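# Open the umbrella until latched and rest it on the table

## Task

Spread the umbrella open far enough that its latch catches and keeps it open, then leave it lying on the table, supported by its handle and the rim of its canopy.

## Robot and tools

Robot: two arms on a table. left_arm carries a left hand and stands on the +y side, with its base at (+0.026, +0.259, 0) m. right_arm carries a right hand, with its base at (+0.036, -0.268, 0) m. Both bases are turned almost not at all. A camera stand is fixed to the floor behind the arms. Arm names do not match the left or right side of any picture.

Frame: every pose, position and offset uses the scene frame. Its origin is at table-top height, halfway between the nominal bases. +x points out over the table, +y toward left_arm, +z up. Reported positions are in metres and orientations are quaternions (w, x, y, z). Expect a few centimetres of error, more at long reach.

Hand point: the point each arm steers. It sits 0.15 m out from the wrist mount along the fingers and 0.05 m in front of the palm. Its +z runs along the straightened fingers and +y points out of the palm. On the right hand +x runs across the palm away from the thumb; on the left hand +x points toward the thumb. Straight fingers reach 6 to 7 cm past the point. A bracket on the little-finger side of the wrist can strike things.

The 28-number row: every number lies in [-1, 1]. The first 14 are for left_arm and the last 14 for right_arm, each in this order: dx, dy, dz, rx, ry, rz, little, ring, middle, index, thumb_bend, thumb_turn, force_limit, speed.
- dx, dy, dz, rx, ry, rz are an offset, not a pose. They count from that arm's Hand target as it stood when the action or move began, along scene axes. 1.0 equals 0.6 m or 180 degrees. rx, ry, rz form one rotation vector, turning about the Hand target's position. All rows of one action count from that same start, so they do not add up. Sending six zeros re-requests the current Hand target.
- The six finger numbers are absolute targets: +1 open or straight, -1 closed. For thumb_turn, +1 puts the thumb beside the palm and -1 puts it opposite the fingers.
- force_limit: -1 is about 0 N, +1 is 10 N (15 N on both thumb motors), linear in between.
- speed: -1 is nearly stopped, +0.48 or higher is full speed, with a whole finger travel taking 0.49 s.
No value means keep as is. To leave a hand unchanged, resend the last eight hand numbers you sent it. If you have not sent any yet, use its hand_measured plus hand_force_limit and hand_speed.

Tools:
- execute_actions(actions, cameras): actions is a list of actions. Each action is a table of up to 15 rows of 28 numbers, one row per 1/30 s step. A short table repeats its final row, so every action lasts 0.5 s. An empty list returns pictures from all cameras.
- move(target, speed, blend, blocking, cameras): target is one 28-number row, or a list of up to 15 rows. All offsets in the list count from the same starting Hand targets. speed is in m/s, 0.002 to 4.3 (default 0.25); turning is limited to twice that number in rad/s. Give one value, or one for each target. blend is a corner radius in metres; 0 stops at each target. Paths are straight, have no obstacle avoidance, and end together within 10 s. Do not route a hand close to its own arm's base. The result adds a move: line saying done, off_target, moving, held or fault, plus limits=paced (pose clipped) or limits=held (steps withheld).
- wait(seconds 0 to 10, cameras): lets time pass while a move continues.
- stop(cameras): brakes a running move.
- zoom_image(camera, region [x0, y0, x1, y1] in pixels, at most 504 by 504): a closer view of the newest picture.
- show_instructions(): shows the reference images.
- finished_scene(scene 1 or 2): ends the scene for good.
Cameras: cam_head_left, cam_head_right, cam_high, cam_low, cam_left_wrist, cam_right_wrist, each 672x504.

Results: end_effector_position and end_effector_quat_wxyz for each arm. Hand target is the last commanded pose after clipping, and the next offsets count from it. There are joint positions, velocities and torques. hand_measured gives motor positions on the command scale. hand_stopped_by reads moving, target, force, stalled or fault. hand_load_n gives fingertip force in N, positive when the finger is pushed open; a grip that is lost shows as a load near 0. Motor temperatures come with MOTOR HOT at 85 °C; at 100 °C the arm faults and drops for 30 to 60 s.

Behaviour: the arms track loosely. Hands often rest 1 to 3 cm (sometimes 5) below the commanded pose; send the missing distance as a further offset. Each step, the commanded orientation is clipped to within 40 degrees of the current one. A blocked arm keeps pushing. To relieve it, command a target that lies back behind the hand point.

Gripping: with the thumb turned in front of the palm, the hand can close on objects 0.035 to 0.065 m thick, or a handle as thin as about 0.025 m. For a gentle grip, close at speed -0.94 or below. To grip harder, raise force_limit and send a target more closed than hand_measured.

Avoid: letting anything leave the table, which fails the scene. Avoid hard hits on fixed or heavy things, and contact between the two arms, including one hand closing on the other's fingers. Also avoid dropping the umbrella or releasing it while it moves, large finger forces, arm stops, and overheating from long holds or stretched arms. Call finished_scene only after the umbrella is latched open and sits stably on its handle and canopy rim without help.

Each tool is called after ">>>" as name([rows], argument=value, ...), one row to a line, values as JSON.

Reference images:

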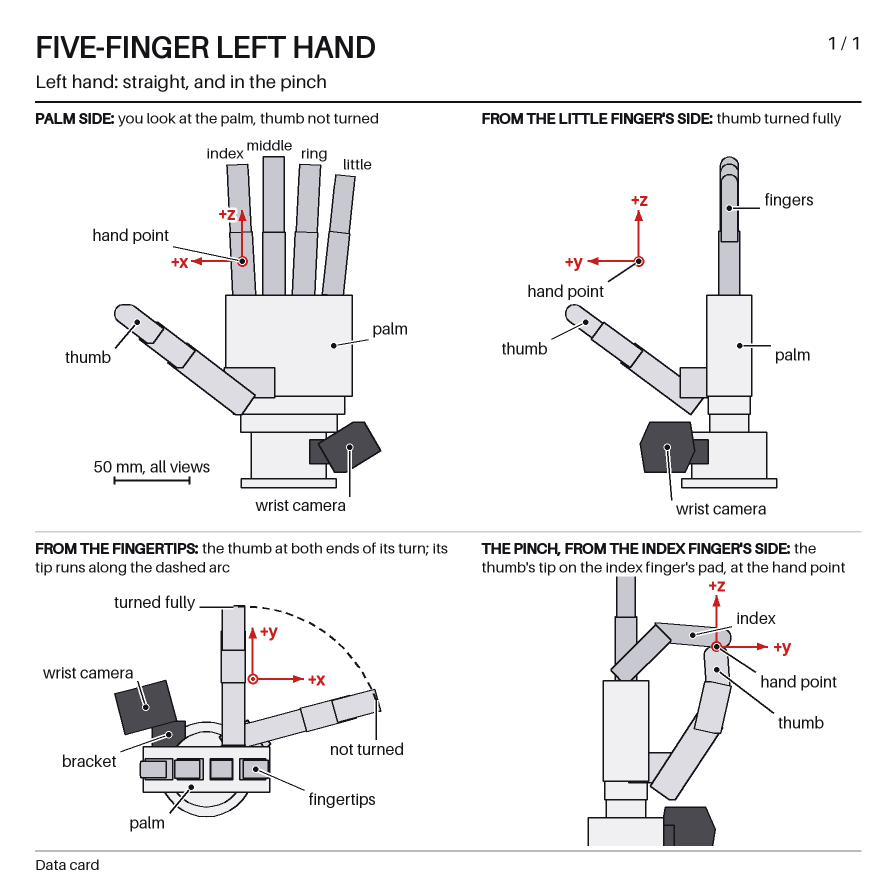

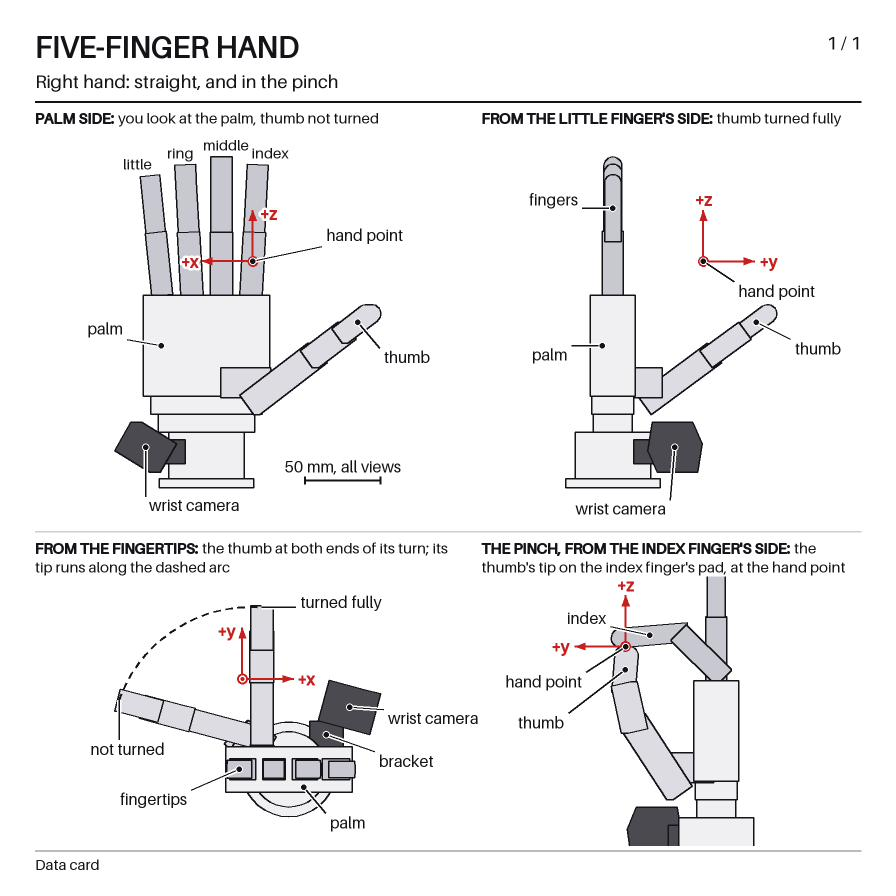

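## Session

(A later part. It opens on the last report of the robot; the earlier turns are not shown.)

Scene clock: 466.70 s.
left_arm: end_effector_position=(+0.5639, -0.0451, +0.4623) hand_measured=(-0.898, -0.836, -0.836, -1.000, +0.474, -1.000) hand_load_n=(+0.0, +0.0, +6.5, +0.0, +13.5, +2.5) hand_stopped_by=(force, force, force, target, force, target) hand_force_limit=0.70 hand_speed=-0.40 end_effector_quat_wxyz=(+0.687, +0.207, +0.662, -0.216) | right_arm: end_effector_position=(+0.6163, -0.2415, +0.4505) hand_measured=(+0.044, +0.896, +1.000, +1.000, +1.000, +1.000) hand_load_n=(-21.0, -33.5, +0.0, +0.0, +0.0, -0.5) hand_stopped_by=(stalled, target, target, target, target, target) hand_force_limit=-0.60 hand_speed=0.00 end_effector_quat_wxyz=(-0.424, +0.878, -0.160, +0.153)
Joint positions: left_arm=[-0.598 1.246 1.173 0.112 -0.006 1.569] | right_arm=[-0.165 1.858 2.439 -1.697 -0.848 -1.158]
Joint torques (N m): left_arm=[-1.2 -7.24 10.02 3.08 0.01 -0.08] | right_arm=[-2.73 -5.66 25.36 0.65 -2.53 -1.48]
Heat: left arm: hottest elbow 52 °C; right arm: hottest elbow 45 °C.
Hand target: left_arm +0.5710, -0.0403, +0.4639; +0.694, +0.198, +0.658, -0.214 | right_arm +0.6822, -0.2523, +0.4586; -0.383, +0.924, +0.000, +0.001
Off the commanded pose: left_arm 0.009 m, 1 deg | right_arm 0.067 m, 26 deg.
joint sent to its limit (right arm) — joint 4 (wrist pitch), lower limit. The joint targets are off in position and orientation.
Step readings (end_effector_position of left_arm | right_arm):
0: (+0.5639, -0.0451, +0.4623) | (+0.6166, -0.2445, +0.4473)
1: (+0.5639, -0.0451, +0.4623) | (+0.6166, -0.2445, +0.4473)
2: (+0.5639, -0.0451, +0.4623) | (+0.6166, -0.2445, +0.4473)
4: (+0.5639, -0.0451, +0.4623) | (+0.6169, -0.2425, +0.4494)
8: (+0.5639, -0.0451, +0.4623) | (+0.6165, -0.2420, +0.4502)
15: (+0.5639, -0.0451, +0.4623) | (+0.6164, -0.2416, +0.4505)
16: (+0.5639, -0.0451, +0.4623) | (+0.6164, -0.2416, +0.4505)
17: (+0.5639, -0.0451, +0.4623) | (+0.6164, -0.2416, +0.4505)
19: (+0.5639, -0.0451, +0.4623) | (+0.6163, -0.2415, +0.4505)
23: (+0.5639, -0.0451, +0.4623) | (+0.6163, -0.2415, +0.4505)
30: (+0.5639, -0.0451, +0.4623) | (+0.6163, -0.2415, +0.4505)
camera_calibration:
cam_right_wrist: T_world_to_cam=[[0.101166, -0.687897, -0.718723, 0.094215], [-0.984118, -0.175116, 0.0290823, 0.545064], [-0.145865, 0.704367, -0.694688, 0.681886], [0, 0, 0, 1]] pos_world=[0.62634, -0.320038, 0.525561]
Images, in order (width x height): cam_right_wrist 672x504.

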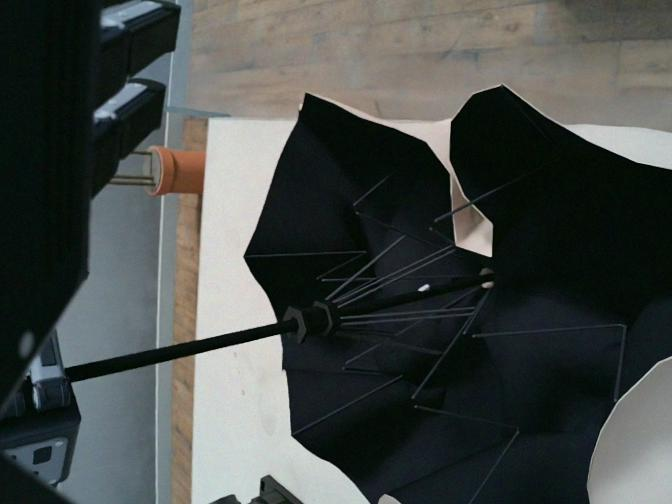

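>>> zoom_image(camera="cam_high", region=[0, 0, 200, 120])

>>> zoom_image(camera="cam_high", region=[480, 200, 672, 400])

>>> zoom_image(camera="cam_low", region=[480, 150, 672, 420])

>>> zoom_image(camera="cam_head_left", region=[380, 100, 580, 300])

This scene's latest camera images include none from cam_high. They are from: cam_right_wrist. cam_high's image comes with the result of a call that names it in "cameras".

This scene's latest camera images include none from cam_high. They are from: cam_right_wrist. cam_high's image comes with the result of a call that names it in "cameras".

This scene's latest camera images include none from cam_low. They are from: cam_right_wrist. cam_low's image comes with the result of a call that names it in "cameras".

This scene's latest camera images include none from cam_head_left. They are from: cam_right_wrist. cam_head_left's image comes with the result of a call that names it in "cameras".

>>> move([
  [0,0,0,0,0,0, -1,-1,-1,-1,-0.5,-1,0.7,-0.4, -0.19,-0.05,-0.03,0,0,0, 1,1,1,1,1,1,-0.6,0.0],
], speed=[0.15], cameras=["all"])

>>> zoom_image(camera="cam_high", region=[0, 0, 200, 120])

>>> zoom_image(camera="cam_high", region=[480, 200, 672, 400])

>>> zoom_image(camera="cam_low", region=[480, 150, 672, 420])

>>> zoom_image(camera="cam_head_left", region=[380, 100, 580, 300])

Scene clock: 471.37 s.
left_arm: end_effector_position=(+0.5639, -0.0451, +0.4623) hand_measured=(-0.898, -0.836, -0.836, -1.000, +0.474, -1.000) hand_load_n=(+0.0, +0.0, +7.0, +0.0, +13.5, +2.5) hand_stopped_by=(force, force, force, target, force, target) hand_force_limit=0.70 hand_speed=-0.40 end_effector_quat_wxyz=(+0.687, +0.207, +0.662, -0.216) | right_arm: end_effector_position=(+0.5716, -0.2861, +0.4334) hand_measured=(+1.000, +0.896, +1.000, +1.000, +1.000, +1.000) hand_load_n=(+0.0, +0.0, +0.0, +0.0, +0.0, -0.5) hand_stopped_by=(target, stalled, target, target, target, target) hand_force_limit=-0.60 hand_speed=0.00 end_effector_quat_wxyz=(-0.386, +0.899, -0.084, +0.188)
Joint positions: left_arm=[-0.598 1.246 1.173 0.112 -0.006 1.569] | right_arm=[-0.238 1.695 2.184 -1.695 -0.829 -1.453]
Joint torques (N m): left_arm=[-0.15 -7.59 10.15 2.85 0 -0.08] | right_arm=[-1.14 -16.38 7.75 0.5 -0.48 -0.03]
Motor temperatures (°C): left_arm=[33 35 52 31 30 28] | right_arm=[30 35 47 30 31 29]
Heat: left arm: hottest elbow 52 °C; right arm: hottest elbow 47 °C.
Hand target: left_arm +0.5710, -0.0403, +0.4639; +0.694, +0.198, +0.658, -0.214 | right_arm +0.5682, -0.2823, +0.4407; -0.383, +0.924, +0.000, +0.001
Off the commanded pose: left_arm 0.009 m, 1 deg | right_arm 0.009 m, 24 deg.
joint sent to its limit (right arm) — joint 4 (wrist pitch), lower limit. The joint targets are off in orientation, not in position.
move: off_target (right_arm)
camera_calibration:
cam_left_wrist: T_world_to_cam=[[-0.521869, -0.816879, -0.245686, 0.374715], [-0.248427, 0.421076, -0.872341, 0.565586], [0.816049, -0.394213, -0.422681, -0.170006], [0, 0, 0, 1]] pos_world=[0.474792, 0.000923744, 0.513588]
cam_right_wrist: T_world_to_cam=[[0.244714, -0.750383, -0.614037, -0.0895117], [-0.960689, -0.273288, -0.0488955, 0.485982], [-0.131118, 0.601864, -0.787762, 0.697401], [0, 0, 0, 1]] pos_world=[0.580225, -0.354095, 0.518184]

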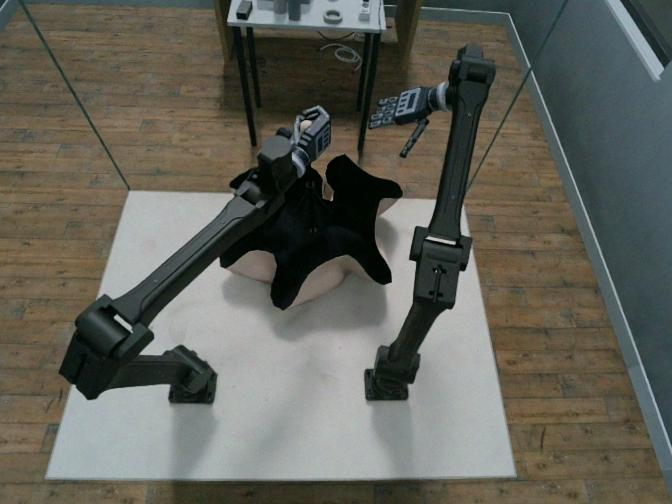

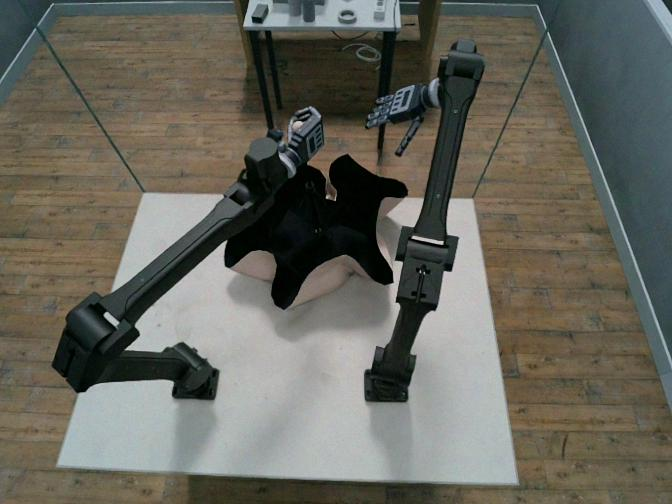

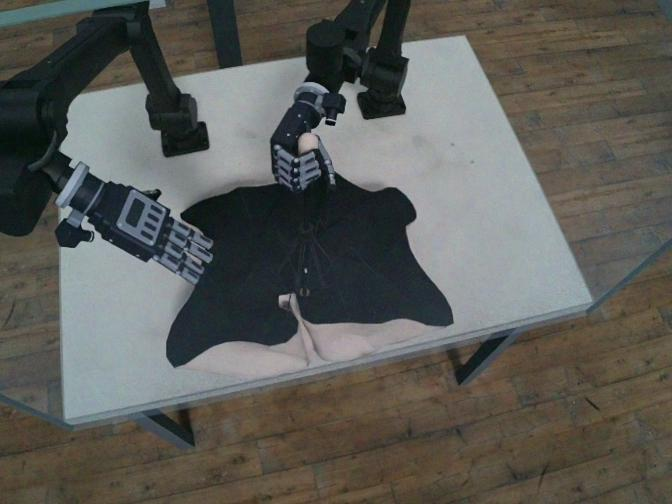

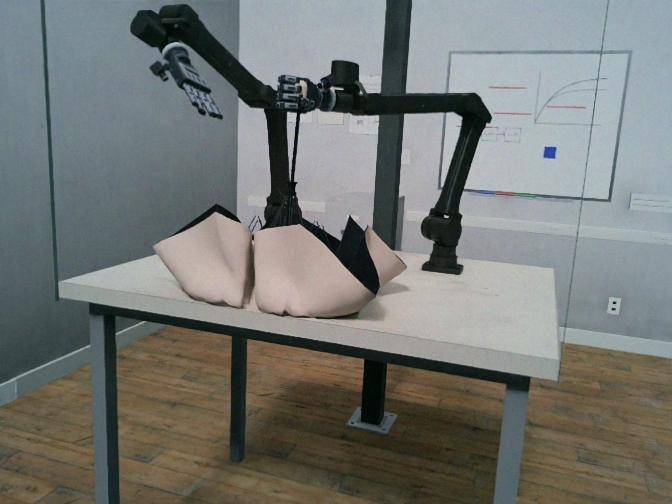

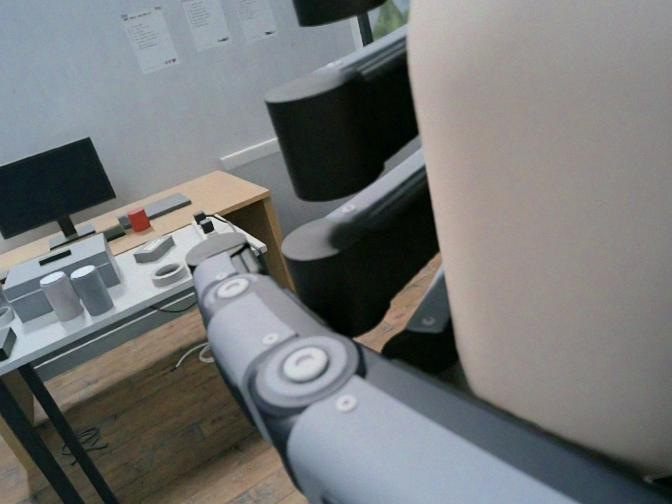

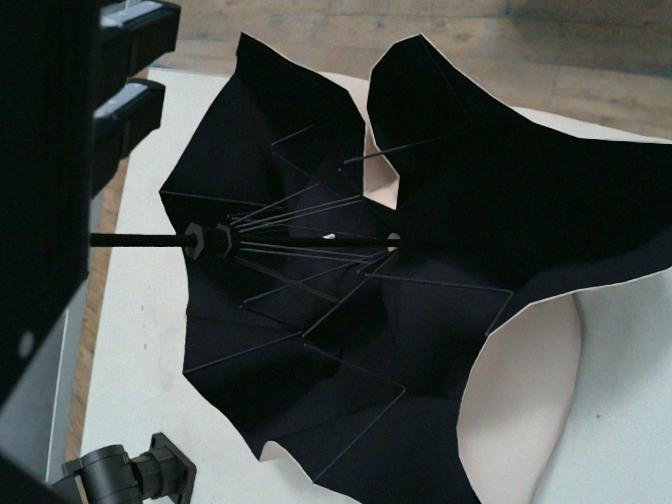

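Scaled by 2.520.

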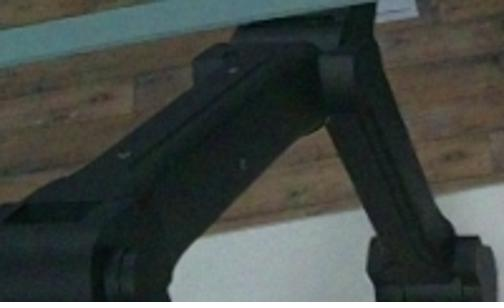

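Scaled by 2.520.

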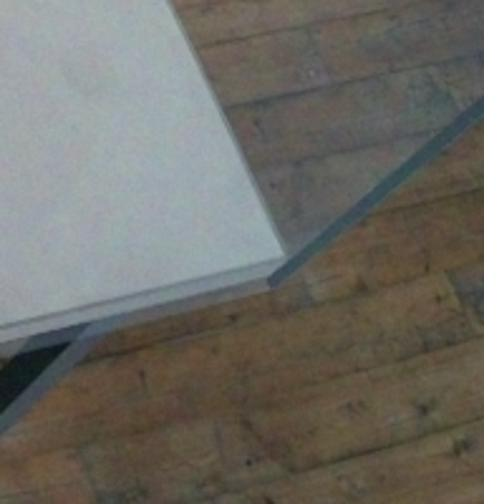

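Scaled by 1.867.

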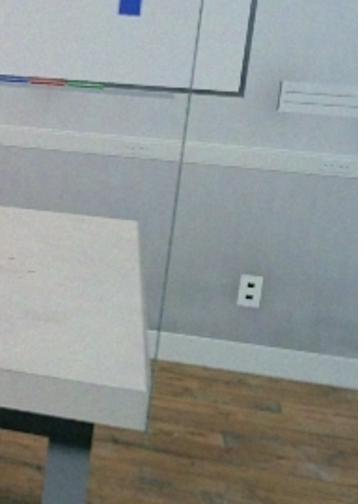

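Scaled by 2.520.

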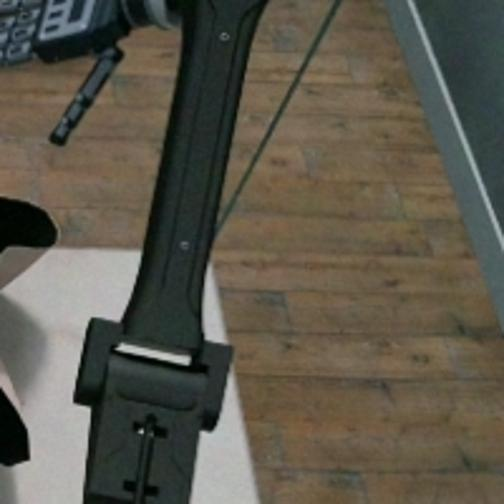

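>>> move([
  [0,0,0,0,0,0, -1,-1,-1,-1,-0.5,-1,0.7,-0.4, -0.1,-0.05,0.02,0.0293,-0.244,0, 1,1,1,1,1,1,-0.6,0.0],
  [0,0,0,0,0,0, -1,-1,-1,-1,-0.5,-1,0.7,-0.4, -0.33,-0.06,0.0,0.0586,-0.488,-0.001, 1,1,1,1,1,-1,-0.6,0.3],
], speed=[0.25], cameras=["cam_right_wrist","cam_high"])

speed must be one number or one for each of the 2 targets, got a list of 1; nothing of the call was run

>>> move([
  [0,0,0,0,0,0, -1,-1,-1,-1,-0.5,-1,0.7,-0.4, -0.1,-0.05,0.02,0.0293,-0.244,0, 1,1,1,1,1,1,-0.6,0.0],
  [0,0,0,0,0,0, -1,-1,-1,-1,-0.5,-1,0.7,-0.4, -0.33,-0.06,0.0,0.0586,-0.488,-0.001, 1,1,1,1,1,-1,-0.6,0.3],
], speed=0.25, cameras=["cam_right_wrist","cam_high"])

Scene clock: 477.83 s.
left_arm: end_effector_position=(+0.5639, -0.0451, +0.4623) hand_measured=(-0.898, -0.836, -0.836, -1.000, +0.474, -1.000) hand_load_n=(+0.0, +0.0, +6.5, +0.0, +13.5, +2.5) hand_stopped_by=(force, force, force, target, force, target) hand_force_limit=0.70 hand_speed=-0.40 end_effector_quat_wxyz=(+0.687, +0.207, +0.662, -0.216) | right_arm: end_effector_position=(+0.3700, -0.3143, +0.4358) hand_measured=(+1.000, +0.896, +1.000, +1.000, +1.000, -1.000) hand_load_n=(+0.0, +0.0, +0.0, +0.0, +0.0, +0.5) hand_stopped_by=(target, stalled, target, target, target, target) hand_force_limit=-0.60 hand_speed=0.30 end_effector_quat_wxyz=(-0.326, +0.672, +0.231, +0.624)
Joint positions: left_arm=[-0.598 1.246 1.173 0.112 -0.006 1.569] | right_arm=[-0.752 0.741 0.967 -0.868 -1.554 -2.063]
Joint torques (N m): left_arm=[-0.44 -8.06 9.99 2.97 0.04 -0.06] | right_arm=[-2.49 -2.37 8.65 2.04 -0.69 -0.01]
Heat: left arm: hottest elbow 51 °C; right arm: hottest elbow 46 °C.
Hand target: left_arm +0.5710, -0.0403, +0.4639; +0.694, +0.198, +0.658, -0.214 | right_arm +0.3702, -0.3182, +0.4406; -0.351, +0.630, +0.264, +0.641
Off the commanded pose: left_arm 0.009 m, 1 deg | right_arm 0.006 m, 7 deg.
joint sent to its limit (right arm) — joint 5 (wrist yaw), lower limit; joint 6 (wrist roll), lower limit. The joint targets are off in orientation, not in position.
move: off_target (right_arm); target 2's new numbers were sent with right_arm's hand 0.006 m and 7 deg from that target
camera_calibration:
cam_right_wrist: T_world_to_cam=[[0.713037, -0.688595, 0.131967, -0.538864], [-0.298809, -0.468725, -0.83127, 0.319392], [0.634265, 0.553293, -0.539976, 0.283502], [0, 0, 0, 1]] pos_world=[0.299852, -0.378212, 0.489697]
Images, in order (width x height): cam_high 672x504, cam_right_wrist 672x504.

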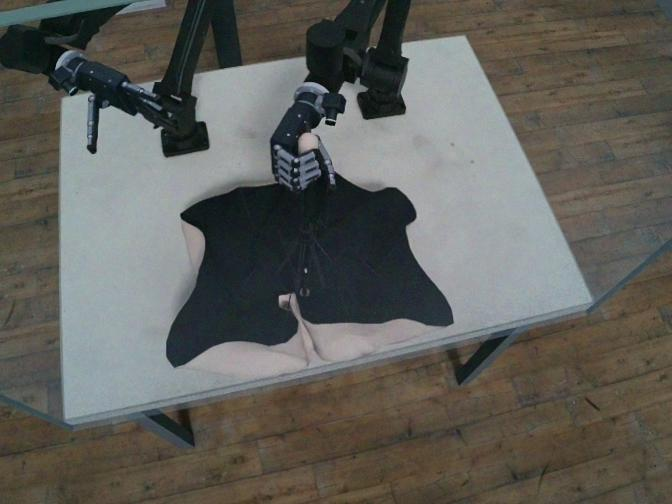

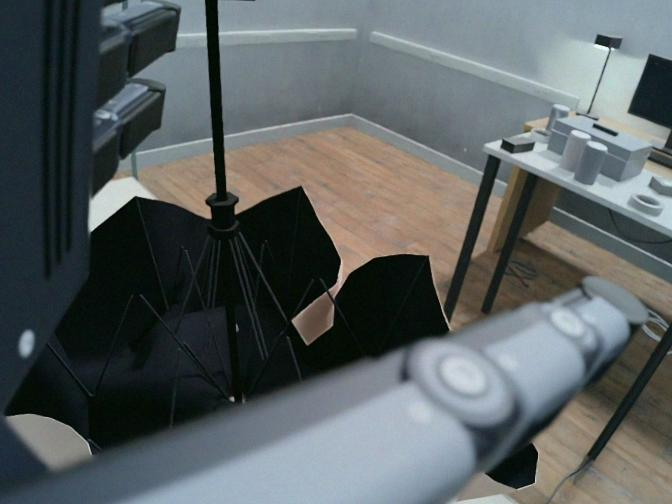

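>>> move([
  [0,0,0.15,-0.02,-0.03,0, -1,-1,-1,-1,-0.5,-1,0.7,-0.4, 0,0,0,0,0,0, 1,1,1,1,1,-1,-0.6,0.3],
  [-0.25,0.08,0.15,-0.02,-0.03,0, -1,-1,-1,-1,-0.5,-1,0.7,-0.4, 0,0,0.0,0,0,0, 1,1,1,1,1,-1,-0.6,0.3],
], speed=0.12, cameras=["cam_right_wrist","cam_high","cam_low"])

Scene clock: 481.60 s.
left_arm: end_effector_position=(+0.4250, +0.0140, +0.5578) hand_measured=(-0.898, -0.836, -0.836, -1.000, +0.474, -1.000) hand_load_n=(+0.0, +0.0, +6.5, +0.0, +13.5, +2.5) hand_stopped_by=(force, force, force, target, force, target) hand_force_limit=0.70 hand_speed=-0.40 end_effector_quat_wxyz=(+0.734, +0.173, +0.616, -0.226) | right_arm: end_effector_position=(+0.3700, -0.3143, +0.4358) hand_measured=(+1.000, +0.896, +1.000, +1.000, +1.000, -1.000) hand_load_n=(+0.0, +0.0, -0.5, +0.0, +0.0, +0.5) hand_stopped_by=(target, stalled, target, target, target, target) hand_force_limit=-0.60 hand_speed=0.30 end_effector_quat_wxyz=(-0.326, +0.672, +0.231, +0.624)
Joint positions: left_arm=[-0.735 0.868 1.072 -0.019 -0.173 1.578] | right_arm=[-0.752 0.741 0.967 -0.868 -1.554 -2.063]
Joint torques (N m): left_arm=[-2.55 -3.84 9.58 1.21 -0.03 0.09] | right_arm=[-2.55 -2.37 8.69 1.99 -0.7 -0.01]
Heat: left arm: hottest elbow 51 °C; right arm: hottest elbow 45 °C.
Hand target: left_arm +0.4210, +0.0077, +0.5539; +0.731, +0.186, +0.617, -0.225 | right_arm +0.3702, -0.3182, +0.4406; -0.351, +0.630, +0.264, +0.641
Off the commanded pose: left_arm 0.008 m, 2 deg | right_arm 0.006 m, 7 deg.
joint sent to its limit (right arm) — joint 5 (wrist yaw), lower limit; joint 6 (wrist roll), lower limit. The joint targets are off in orientation, not in position.
move: off_target (right_arm)
camera_calibration:
cam_right_wrist: T_world_to_cam=[[0.713037, -0.688595, 0.131967, -0.538864], [-0.298809, -0.468725, -0.83127, 0.319392], [0.634265, 0.553293, -0.539976, 0.283502], [0, 0, 0, 1]] pos_world=[0.299852, -0.378212, 0.489697]
Images, in order (width x height): cam_high 672x504, cam_low 672x504, cam_right_wrist 672x504.

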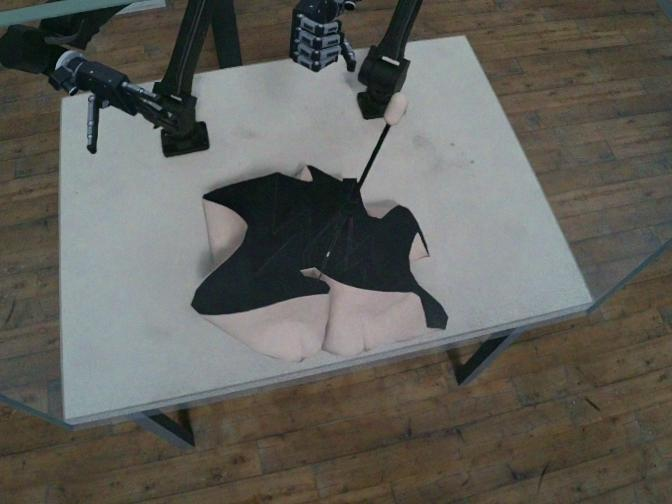

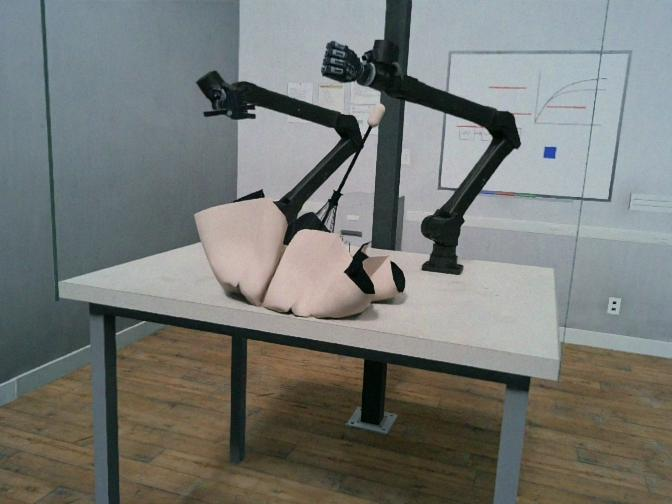

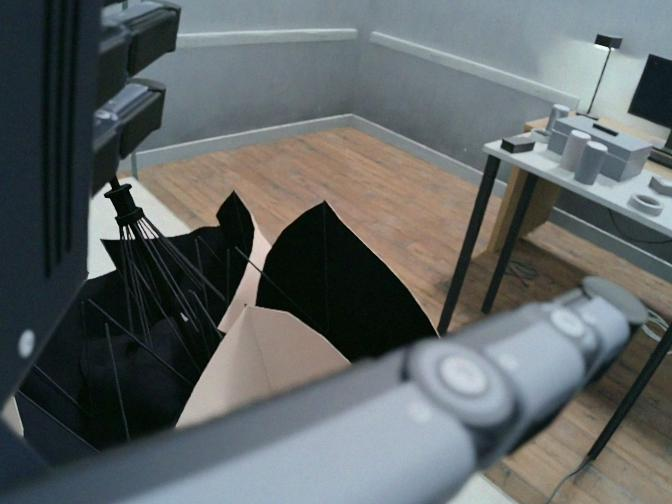

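>>> move([
  [0,0,0.0,0,0,0, 1,1,1,1,1,-1,0.3,0.3, 0,0,0,0,0,0, 1,1,1,1,1,-1,-0.6,0.3],
  [-0.02,0.15,0.06,0,0,0, 1,1,1,1,1,-1,0.3,0.3, 0,0,0.0,0,0,0, 1,1,1,1,1,-1,-0.6,0.3],
  [-0.027,0.268,0.02,-0.0747,-0.0219,-0.0145, 1,1,1,1,1,-1,0.3,0.3, 0,0,0.0,0,0,0, 1,1,1,1,1,-1,-0.6,0.3],
], speed=0.15, cameras=["cam_left_wrist","cam_high","cam_low","cam_head_left"])

Scene clock: 487.10 s.
left_arm: end_effector_position=(+0.4066, +0.1629, +0.5605) hand_measured=(+1.000, +1.000, +1.000, +1.000, +1.000, -1.000) hand_load_n=(+0.0, +0.0, +0.0, +0.0, +0.0, +0.5) hand_stopped_by=(target, target, target, target, target, target) hand_force_limit=0.30 hand_speed=0.30 end_effector_quat_wxyz=(+0.754, +0.124, +0.566, -0.309) | right_arm: end_effector_position=(+0.3700, -0.3143, +0.4358) hand_measured=(+1.000, +0.896, +1.000, +1.000, +1.000, -1.000) hand_load_n=(+0.0, -0.5, +0.0, +0.0, +0.0, +0.5) hand_stopped_by=(target, stalled, target, target, target, target) hand_force_limit=-0.60 hand_speed=0.30 end_effector_quat_wxyz=(-0.326, +0.672, +0.231, +0.624)
Joint positions: left_arm=[-0.134 0.621 0.893 0.096 0.428 1.238] | right_arm=[-0.752 0.741 0.967 -0.868 -1.554 -2.063]
Joint torques (N m): left_arm=[-0.56 -1.79 9.22 2.74 0.09 -0.07] | right_arm=[-2.55 -2.49 8.66 2.02 -0.7 -0.01]
Heat: left arm: hottest elbow 51 °C; right arm: hottest elbow 44 °C.
Hand target: left_arm +0.4049, +0.1686, +0.5659; +0.763, +0.121, +0.557, -0.306 | right_arm +0.3702, -0.3182, +0.4406; -0.351, +0.630, +0.264, +0.641
Off the commanded pose: left_arm 0.008 m, 2 deg | right_arm 0.006 m, 7 deg.
joint sent to its limit (right arm) — joint 5 (wrist yaw), lower limit; joint 6 (wrist roll), lower limit. The joint targets are off in orientation, not in position.
move: off_target (right_arm)
camera_calibration:
cam_left_wrist: T_world_to_cam=[[-0.523586, -0.849572, -0.0639131, 0.390858], [-0.103539, 0.137913, -0.985018, 0.574912], [0.845658, -0.509124, -0.160173, -0.0585962], [0, 0, 0, 1]] pos_world=[0.313725, 0.222942, 0.581894]
Images, in order (width x height): cam_head_left 672x504, cam_high 672x504, cam_low 672x504, cam_left_wrist 672x504.

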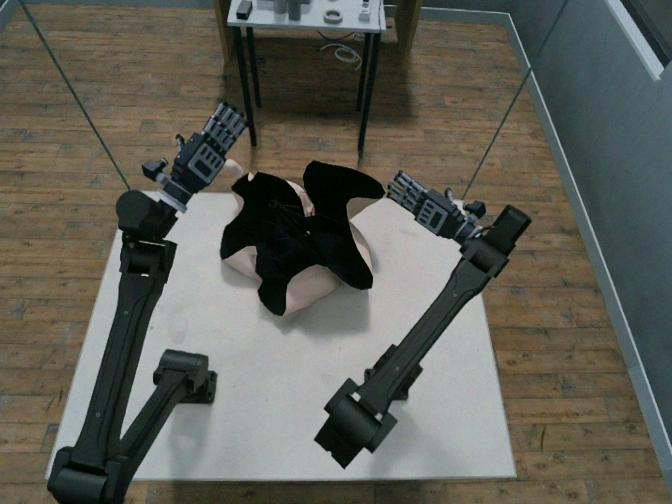

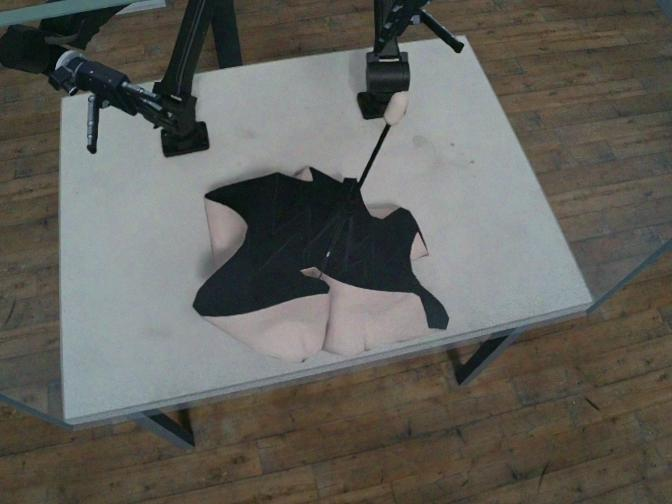

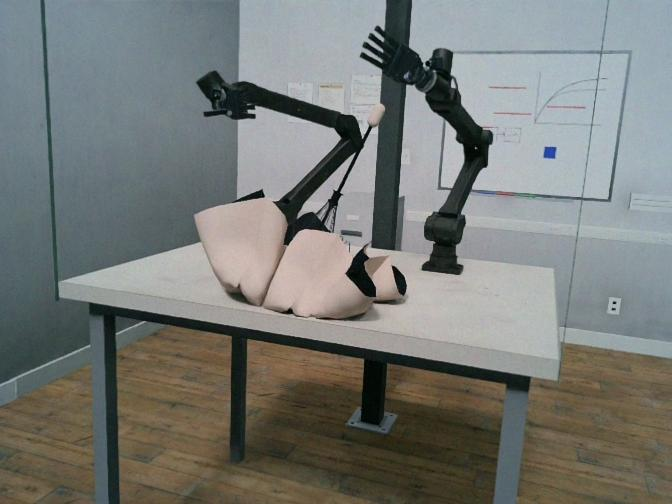

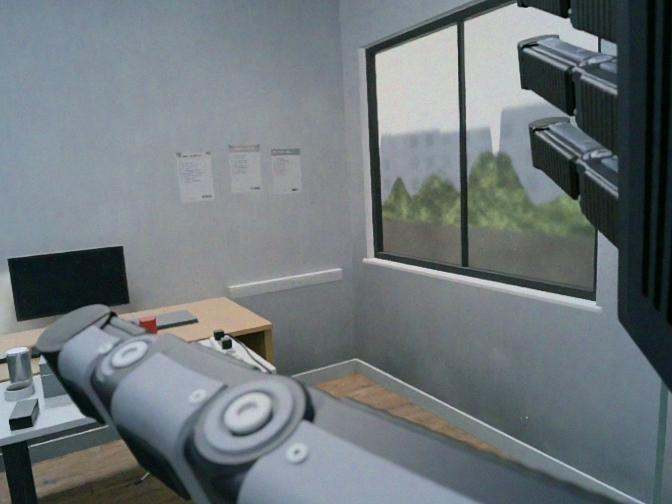

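>>> move([
  [0.02,-0.034,-0.092,0,0,0, 1,1,1,1,1,-1,0.3,0.3, 0,0,0.0,0,0,0, 1,1,1,1,1,-1,-0.6,0.3],
], speed=0.12, cameras=["cam_left_wrist"])

Scene clock: 488.60 s.
left_arm: end_effector_position=(+0.4160, +0.1530, +0.5087) hand_measured=(+1.000, +1.000, +1.000, +1.000, +1.000, -1.000) hand_load_n=(+0.0, +0.0, +0.0, +0.0, +0.0, +0.0) hand_stopped_by=(target, target, target, target, target, target) hand_force_limit=0.30 hand_speed=0.30 end_effector_quat_wxyz=(+0.758, +0.114, +0.564, -0.307) | right_arm: end_effector_position=(+0.3700, -0.3143, +0.4358) hand_measured=(+1.000, +0.896, +1.000, +1.000, +1.000, -1.000) hand_load_n=(+0.0, +0.0, +0.0, +0.0, +0.0, +0.5) hand_stopped_by=(target, stalled, target, target, target, target) hand_force_limit=-0.60 hand_speed=0.30 end_effector_quat_wxyz=(-0.326, +0.672, +0.231, +0.624)
Joint positions: left_arm=[-0.195 0.62 0.751 0.236 0.352 1.253] | right_arm=[-0.752 0.741 0.967 -0.868 -1.554 -2.063]
Joint torques (N m): left_arm=[-2.78 -1.14 9.51 2.58 -0.13 0.1] | right_arm=[-2.49 -2.32 8.65 2 -0.7 -0.01]
Heat: left arm: hottest elbow 51 °C; right arm: hottest elbow 44 °C.
Hand target: left_arm +0.4168, +0.1482, +0.5107; +0.763, +0.121, +0.557, -0.306 | right_arm +0.3702, -0.3182, +0.4406; -0.351, +0.630, +0.264, +0.641
Off the commanded pose: left_arm 0.005 m, 1 deg | right_arm 0.006 m, 7 deg.
joint sent to its limit (right arm) — joint 5 (wrist yaw), lower limit; joint 6 (wrist roll), lower limit. The joint targets are off in orientation, not in position.
move: off_target (right_arm)
camera_calibration:
cam_left_wrist: T_world_to_cam=[[-0.509472, -0.858906, -0.0521423, 0.373532], [-0.104064, 0.121652, -0.987103, 0.530047], [0.854171, -0.497475, -0.15136, -0.0896633], [0, 0, 0, 1]] pos_world=[0.322051, 0.211742, 0.529116]
Images, in order (width x height): cam_left_wrist 672x504.

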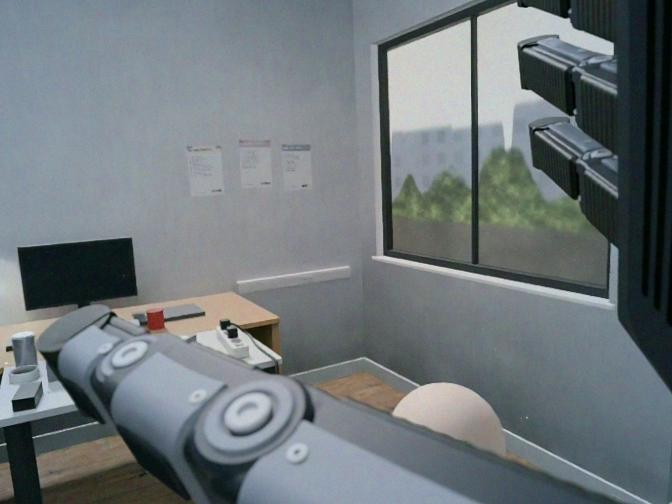

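>>> move([
  [0.037,-0.05,-0.1,0,0,0, 1,1,1,1,1,-1,0.3,0.3, 0,0,0.0,0,0,0, 1,1,1,1,1,-1,-0.6,0.3],
  [0.084,-0.062,-0.16,0,0,0, 1,1,1,1,1,-1,0.3,0.3, 0,0,0.0,0,0,0, 1,1,1,1,1,-1,-0.6,0.3],
], speed=0.1, cameras=["cam_left_wrist"])

Scene clock: 491.73 s.
left_arm: end_effector_position=(+0.4672, +0.1138, +0.4127) hand_measured=(+1.000, +1.000, +1.000, +1.000, +1.000, -1.000) hand_load_n=(+0.5, +0.0, +0.0, +0.0, +0.0, +0.5) hand_stopped_by=(target, target, target, target, target, target) hand_force_limit=0.30 hand_speed=0.30 end_effector_quat_wxyz=(+0.758, +0.115, +0.564, -0.307) | right_arm: end_effector_position=(+0.3700, -0.3143, +0.4358) hand_measured=(+1.000, +0.896, +1.000, +1.000, +1.000, -1.000) hand_load_n=(+0.0, +0.0, +0.0, +0.0, +0.0, +0.5) hand_stopped_by=(target, stalled, target, target, target, target) hand_force_limit=-0.60 hand_speed=0.30 end_effector_quat_wxyz=(-0.326, +0.672, +0.231, +0.624)
Joint positions: left_arm=[-0.299 0.848 0.586 0.618 0.257 1.293] | right_arm=[-0.752 0.741 0.967 -0.868 -1.554 -2.063]
Joint torques (N m): left_arm=[-2.08 -2.67 9.43 2.74 0.08 0.05] | right_arm=[-2.43 -2.26 8.65 2.03 -0.69 -0.01]
Heat: left arm: hottest elbow 51 °C; right arm: hottest elbow 43 °C.
Hand target: left_arm +0.4672, +0.1110, +0.4146; +0.763, +0.121, +0.557, -0.306 | right_arm +0.3702, -0.3182, +0.4406; -0.351, +0.630, +0.264, +0.641
Off the commanded pose: left_arm 0.003 m, 1 deg | right_arm 0.006 m, 7 deg.
joint sent to its limit (right arm) — joint 5 (wrist yaw), lower limit; joint 6 (wrist roll), lower limit. The joint targets are off in orientation, not in position.
move: off_target (right_arm)
camera_calibration:
cam_left_wrist: T_world_to_cam=[[-0.511204, -0.857749, -0.0541955, 0.362499], [-0.102723, 0.123583, -0.987003, 0.444489], [0.853299, -0.498993, -0.151286, -0.166857], [0, 0, 0, 1]] pos_world=[0.373349, 0.172742, 0.433115]
Images, in order (width x height): cam_left_wrist 672x504.

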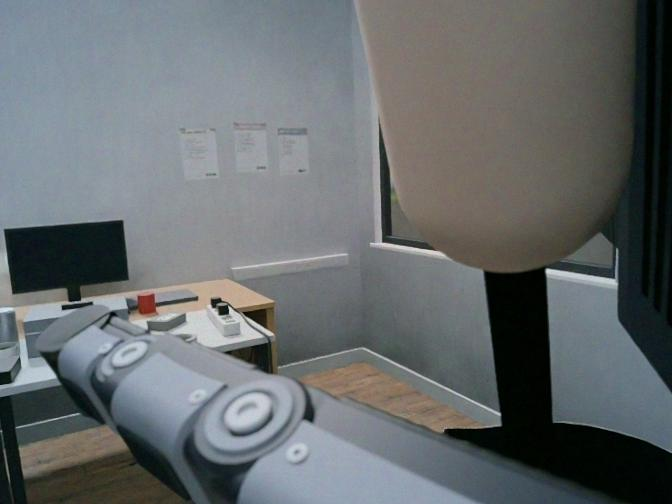

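>>> execute_actions([
  [[0,0,0,0,0,0, -1,-1,-1,-1,1,-1,0.8,-0.5, 0,0,0,0,0,0, 1,1,1,1,1,-1,-0.6,0.3]],
  [[0,0,0,0,0,0, -1,-1,-1,-1,1,-1,0.8,-0.5, 0,0,0,0,0,0, 1,1,1,1,1,-1,-0.6,0.3]],
  [[0,0,0,0,0,0, -1,-1,-1,-1,1,-1,0.8,-0.5, 0,0,0,0,0,0, 1,1,1,1,1,-1,-0.6,0.3]],
], cameras=[])

>>> execute_actions([
  [[0,0,0,0,0,0, -1,-1,-1,-1,-0.5,-1,0.8,-0.5, 0,0,0,0,0,0, 1,1,1,1,1,-1,-0.6,0.3]],
  [[0,0,0,0,0,0, -1,-1,-1,-1,-0.5,-1,0.8,-0.5, 0,0,0,0,0,0, 1,1,1,1,1,-1,-0.6,0.3]],
  [[0,0,0,0,0,0, -1,-1,-1,-1,-0.5,-1,0.8,-0.5, 0,0,0,0,0,0, 1,1,1,1,1,-1,-0.6,0.3]],
], cameras=["cam_left_wrist"])

Scene clock: 493.93 s.
left_arm: end_effector_position=(+0.4673, +0.1144, +0.4134) hand_measured=(-0.954, -0.922, -0.952, -1.000, +1.000, -1.000) hand_load_n=(+12.5, +9.0, +12.0, +0.0, +0.0, +0.0) hand_stopped_by=(force, force, force, target, target, target) hand_force_limit=0.80 hand_speed=-0.50 end_effector_quat_wxyz=(+0.760, +0.119, +0.563, -0.302) | right_arm: end_effector_position=(+0.3700, -0.3143, +0.4358) hand_measured=(+1.000, +0.896, +1.000, +1.000, +1.000, -1.000) hand_load_n=(-0.5, +0.0, +0.0, +0.0, +0.0, +0.5) hand_stopped_by=(target, stalled, target, target, target, target) hand_force_limit=-0.60 hand_speed=0.30 end_effector_quat_wxyz=(-0.326, +0.672, +0.231, +0.624)
Joint positions: left_arm=[-0.299 0.848 0.586 0.618 0.257 1.307] | right_arm=[-0.752 0.741 0.967 -0.868 -1.554 -2.063]
Joint torques (N m): left_arm=[-1.67 -2.67 9.33 2.82 0.1 0] | right_arm=[-2.37 -2.32 8.64 2.04 -0.69 -0.01]
Heat: left arm: hottest elbow 51 °C; right arm: hottest elbow 43 °C.
Hand target: left_arm +0.4672, +0.1110, +0.4146; +0.763, +0.121, +0.557, -0.306 | right_arm +0.3702, -0.3182, +0.4406; -0.351, +0.630, +0.264, +0.641
Off the commanded pose: left_arm 0.004 m, 1 deg | right_arm 0.006 m, 7 deg.
joint sent to its limit (right arm) — joint 5 (wrist yaw), lower limit; joint 6 (wrist roll), lower limit. The joint targets are off in orientation, not in position.
Step readings (end_effector_position of left_arm | right_arm):
0: (+0.4672, +0.1138, +0.4127) | (+0.3700, -0.3143, +0.4358)
1: (+0.4672, +0.1138, +0.4127) | (+0.3700, -0.3143, +0.4358)
2: (+0.4672, +0.1138, +0.4127) | (+0.3700, -0.3143, +0.4358)
4: (+0.4672, +0.1138, +0.4127) | (+0.3700, -0.3143, +0.4358)
8: (+0.4672, +0.1138, +0.4127) | (+0.3700, -0.3143, +0.4358)
15: (+0.4672, +0.1138, +0.4127) | (+0.3700, -0.3143, +0.4358)
16: (+0.4672, +0.1138, +0.4127) | (+0.3700, -0.3143, +0.4358)
17: (+0.4672, +0.1138, +0.4127) | (+0.3700, -0.3143, +0.4358)
19: (+0.4672, +0.1138, +0.4127) | (+0.3700, -0.3143, +0.4358)
23: (+0.4672, +0.1138, +0.4127) | (+0.3700, -0.3143, +0.4358)
30: (+0.4672, +0.1138, +0.4127) | (+0.3700, -0.3143, +0.4358)
31: (+0.4672, +0.1138, +0.4127) | (+0.3700, -0.3143, +0.4358)
32: (+0.4672, +0.1138, +0.4127) | (+0.3700, -0.3143, +0.4358)
34: (+0.4672, +0.1138, +0.4127) | (+0.3700, -0.3143, +0.4358)
38: (+0.4672, +0.1138, +0.4127) | (+0.3700, -0.3143, +0.4358)
45: (+0.4674, +0.1147, +0.4134) | (+0.3700, -0.3143, +0.4358)
No camera images: "cameras" was empty.

Scene clock: 495.73 s.
left_arm: end_effector_position=(+0.4673, +0.1145, +0.4135) hand_measured=(-0.954, -0.922, -0.952, -1.000, +0.422, -1.000) hand_load_n=(+12.5, +8.5, +10.0, +0.0, +15.0, +4.0) hand_stopped_by=(force, force, force, target, force, target) hand_force_limit=0.80 hand_speed=-0.50 end_effector_quat_wxyz=(+0.760, +0.120, +0.563, -0.301) | right_arm: end_effector_position=(+0.3700, -0.3143, +0.4358) hand_measured=(+1.000, +0.896, +1.000, +1.000, +1.000, -1.000) hand_load_n=(+0.0, +0.0, +0.0, +0.0, +0.0, +0.0) hand_stopped_by=(target, stalled, target, target, target, target) hand_force_limit=-0.60 hand_speed=0.30 end_effector_quat_wxyz=(-0.326, +0.672, +0.231, +0.624)
Joint positions: left_arm=[-0.299 0.848 0.586 0.618 0.257 1.308] | right_arm=[-0.752 0.741 0.967 -0.868 -1.554 -2.063]
Joint torques (N m): left_arm=[-2.32 -3.19 9.43 2.47 0.11 0.01] | right_arm=[-2.55 -2.43 8.65 2.03 -0.7 -0.01]
Heat: left arm: hottest elbow 51 °C; right arm: hottest elbow 43 °C.
Hand target: left_arm +0.4672, +0.1110, +0.4146; +0.763, +0.121, +0.557, -0.306 | right_arm +0.3702, -0.3182, +0.4406; -0.351, +0.630, +0.264, +0.641
Off the commanded pose: left_arm 0.004 m, 1 deg | right_arm 0.006 m, 7 deg.
joint sent to its limit (right arm) — joint 5 (wrist yaw), lower limit; joint 6 (wrist roll), lower limit. The joint targets are off in orientation, not in position.
Step readings (end_effector_position of left_arm | right_arm):
0: (+0.4673, +0.1144, +0.4134) | (+0.3700, -0.3143, +0.4358)
1: (+0.4673, +0.1144, +0.4134) | (+0.3700, -0.3143, +0.4358)
2: (+0.4673, +0.1144, +0.4134) | (+0.3700, -0.3143, +0.4358)
4: (+0.4673, +0.1144, +0.4134) | (+0.3700, -0.3143, +0.4358)
8: (+0.4673, +0.1144, +0.4134) | (+0.3700, -0.3143, +0.4358)
15: (+0.4673, +0.1144, +0.4134) | (+0.3700, -0.3143, +0.4358)
16: (+0.4673, +0.1144, +0.4134) | (+0.3700, -0.3143, +0.4358)
17: (+0.4673, +0.1144, +0.4134) | (+0.3700, -0.3143, +0.4358)
19: (+0.4673, +0.1144, +0.4134) | (+0.3700, -0.3143, +0.4358)
23: (+0.4673, +0.1144, +0.4134) | (+0.3700, -0.3143, +0.4358)
30: (+0.4673, +0.1145, +0.4135) | (+0.3700, -0.3143, +0.4358)
31: (+0.4673, +0.1145, +0.4135) | (+0.3700, -0.3143, +0.4358)
32: (+0.4673, +0.1145, +0.4135) | (+0.3700, -0.3143, +0.4358)
34: (+0.4673, +0.1145, +0.4135) | (+0.3700, -0.3143, +0.4358)
38: (+0.4673, +0.1145, +0.4135) | (+0.3700, -0.3143, +0.4358)
45: (+0.4673, +0.1145, +0.4135) | (+0.3700, -0.3143, +0.4358)
camera_calibration:
cam_left_wrist: T_world_to_cam=[[-0.506301, -0.859622, -0.0686219, 0.36707], [-0.0954754, 0.134963, -0.98624, 0.440151], [0.857056, -0.492782, -0.150405, -0.169408], [0, 0, 0, 1]] pos_world=[0.373063, 0.172657, 0.433804]
Images, in order (width x height): cam_left_wrist 672x504.

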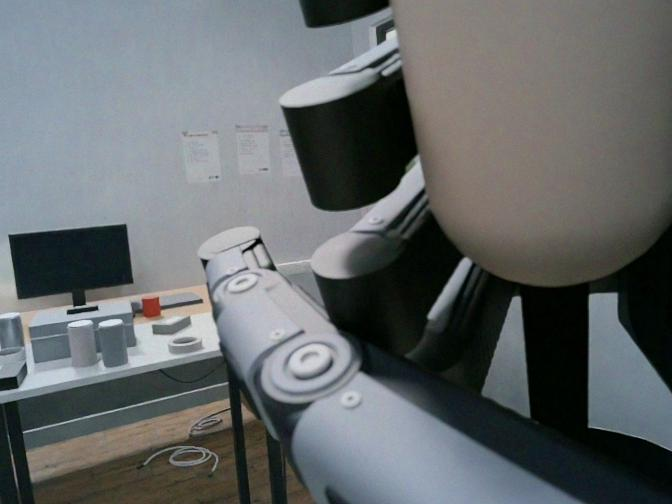

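>>> move([
  [-0.05,-0.05,0.2,0,0,0, -1,-1,-1,-1,-0.5,-1,0.8,-0.5, 0,0,0.0,0,0,0, 1,1,1,1,1,-1,-0.6,0.3],
], speed=0.1, cameras=["cam_left_wrist","cam_high","cam_low"])

Scene clock: 498.03 s.
left_arm: end_effector_position=(+0.4446, +0.0835, +0.4840) hand_measured=(-0.954, -0.922, -0.952, -1.000, +0.422, -1.000) hand_load_n=(+13.0, +8.5, +10.0, +0.0, +15.0, +4.0) hand_stopped_by=(force, force, force, target, force, target) hand_force_limit=0.80 hand_speed=-0.50 end_effector_quat_wxyz=(+0.740, +0.119, +0.590, -0.300) | right_arm: end_effector_position=(+0.3700, -0.3143, +0.4358) hand_measured=(+1.000, +0.896, +1.000, +1.000, +1.000, -1.000) hand_load_n=(+0.0, +0.0, +0.0, -0.5, +0.0, +0.0) hand_stopped_by=(target, stalled, target, target, target, target) hand_force_limit=-0.60 hand_speed=0.30 end_effector_quat_wxyz=(-0.326, +0.672, +0.231, +0.624)
Joint positions: left_arm=[-0.444 0.769 0.789 0.26 0.12 1.35] | right_arm=[-0.752 0.741 0.967 -0.868 -1.554 -2.063]
Joint torques (N m): left_arm=[-2.78 -3.84 15.43 1.69 -0.09 0.11] | right_arm=[-2.55 -2.43 8.68 2 -0.69 -0.02]
Motor temperatures (°C): left_arm=[33 35 52 30 30 28] | right_arm=[30 35 42 30 29 29]
Heat: left arm: hottest elbow 52 °C; right arm: hottest elbow 42 °C.
Hand target: left_arm +0.4372, +0.0809, +0.5348; +0.763, +0.121, +0.557, -0.306 | right_arm +0.3702, -0.3182, +0.4406; -0.351, +0.630, +0.264, +0.641
Off the commanded pose: left_arm 0.051 m, 5 deg | right_arm 0.006 m, 7 deg.
joint sent to its limit (right arm) — joint 5 (wrist yaw), lower limit; joint 6 (wrist roll), lower limit. The joint targets are off in orientation, not in position.
move: off_target (left_arm, right_arm)
camera_calibration:
cam_left_wrist: T_world_to_cam=[[-0.512051, -0.857215, -0.0546353, 0.329384], [-0.158008, 0.156524, -0.974953, 0.532295], [0.844297, -0.490593, -0.215595, -0.117532], [0, 0, 0, 1]] pos_world=[0.352, 0.141376, 0.51162]
Images, in order (width x height): cam_high 672x504, cam_low 672x504, cam_left_wrist 672x504.

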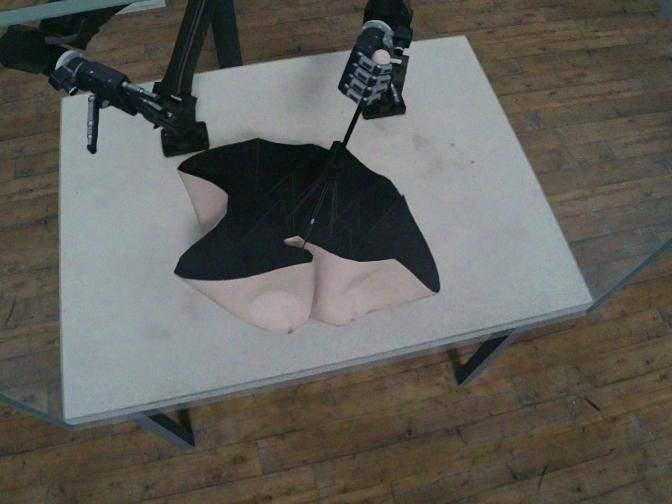

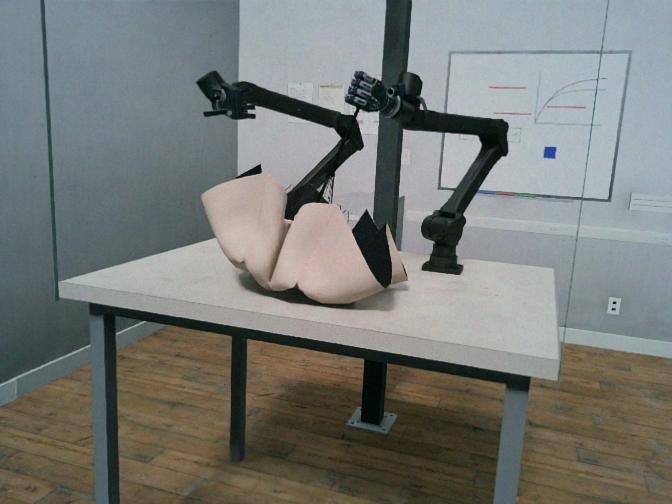

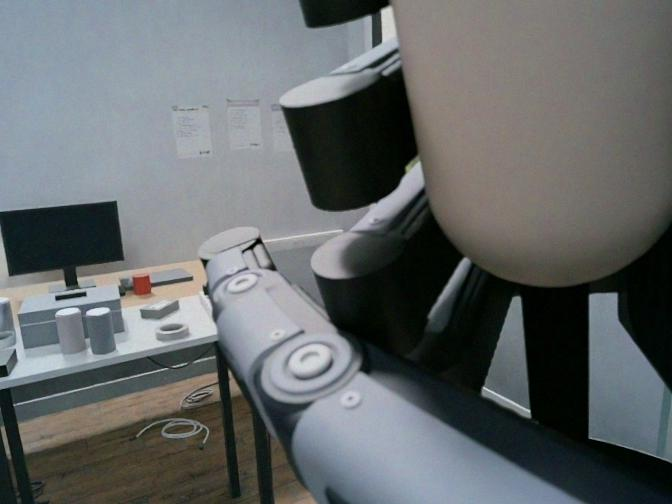

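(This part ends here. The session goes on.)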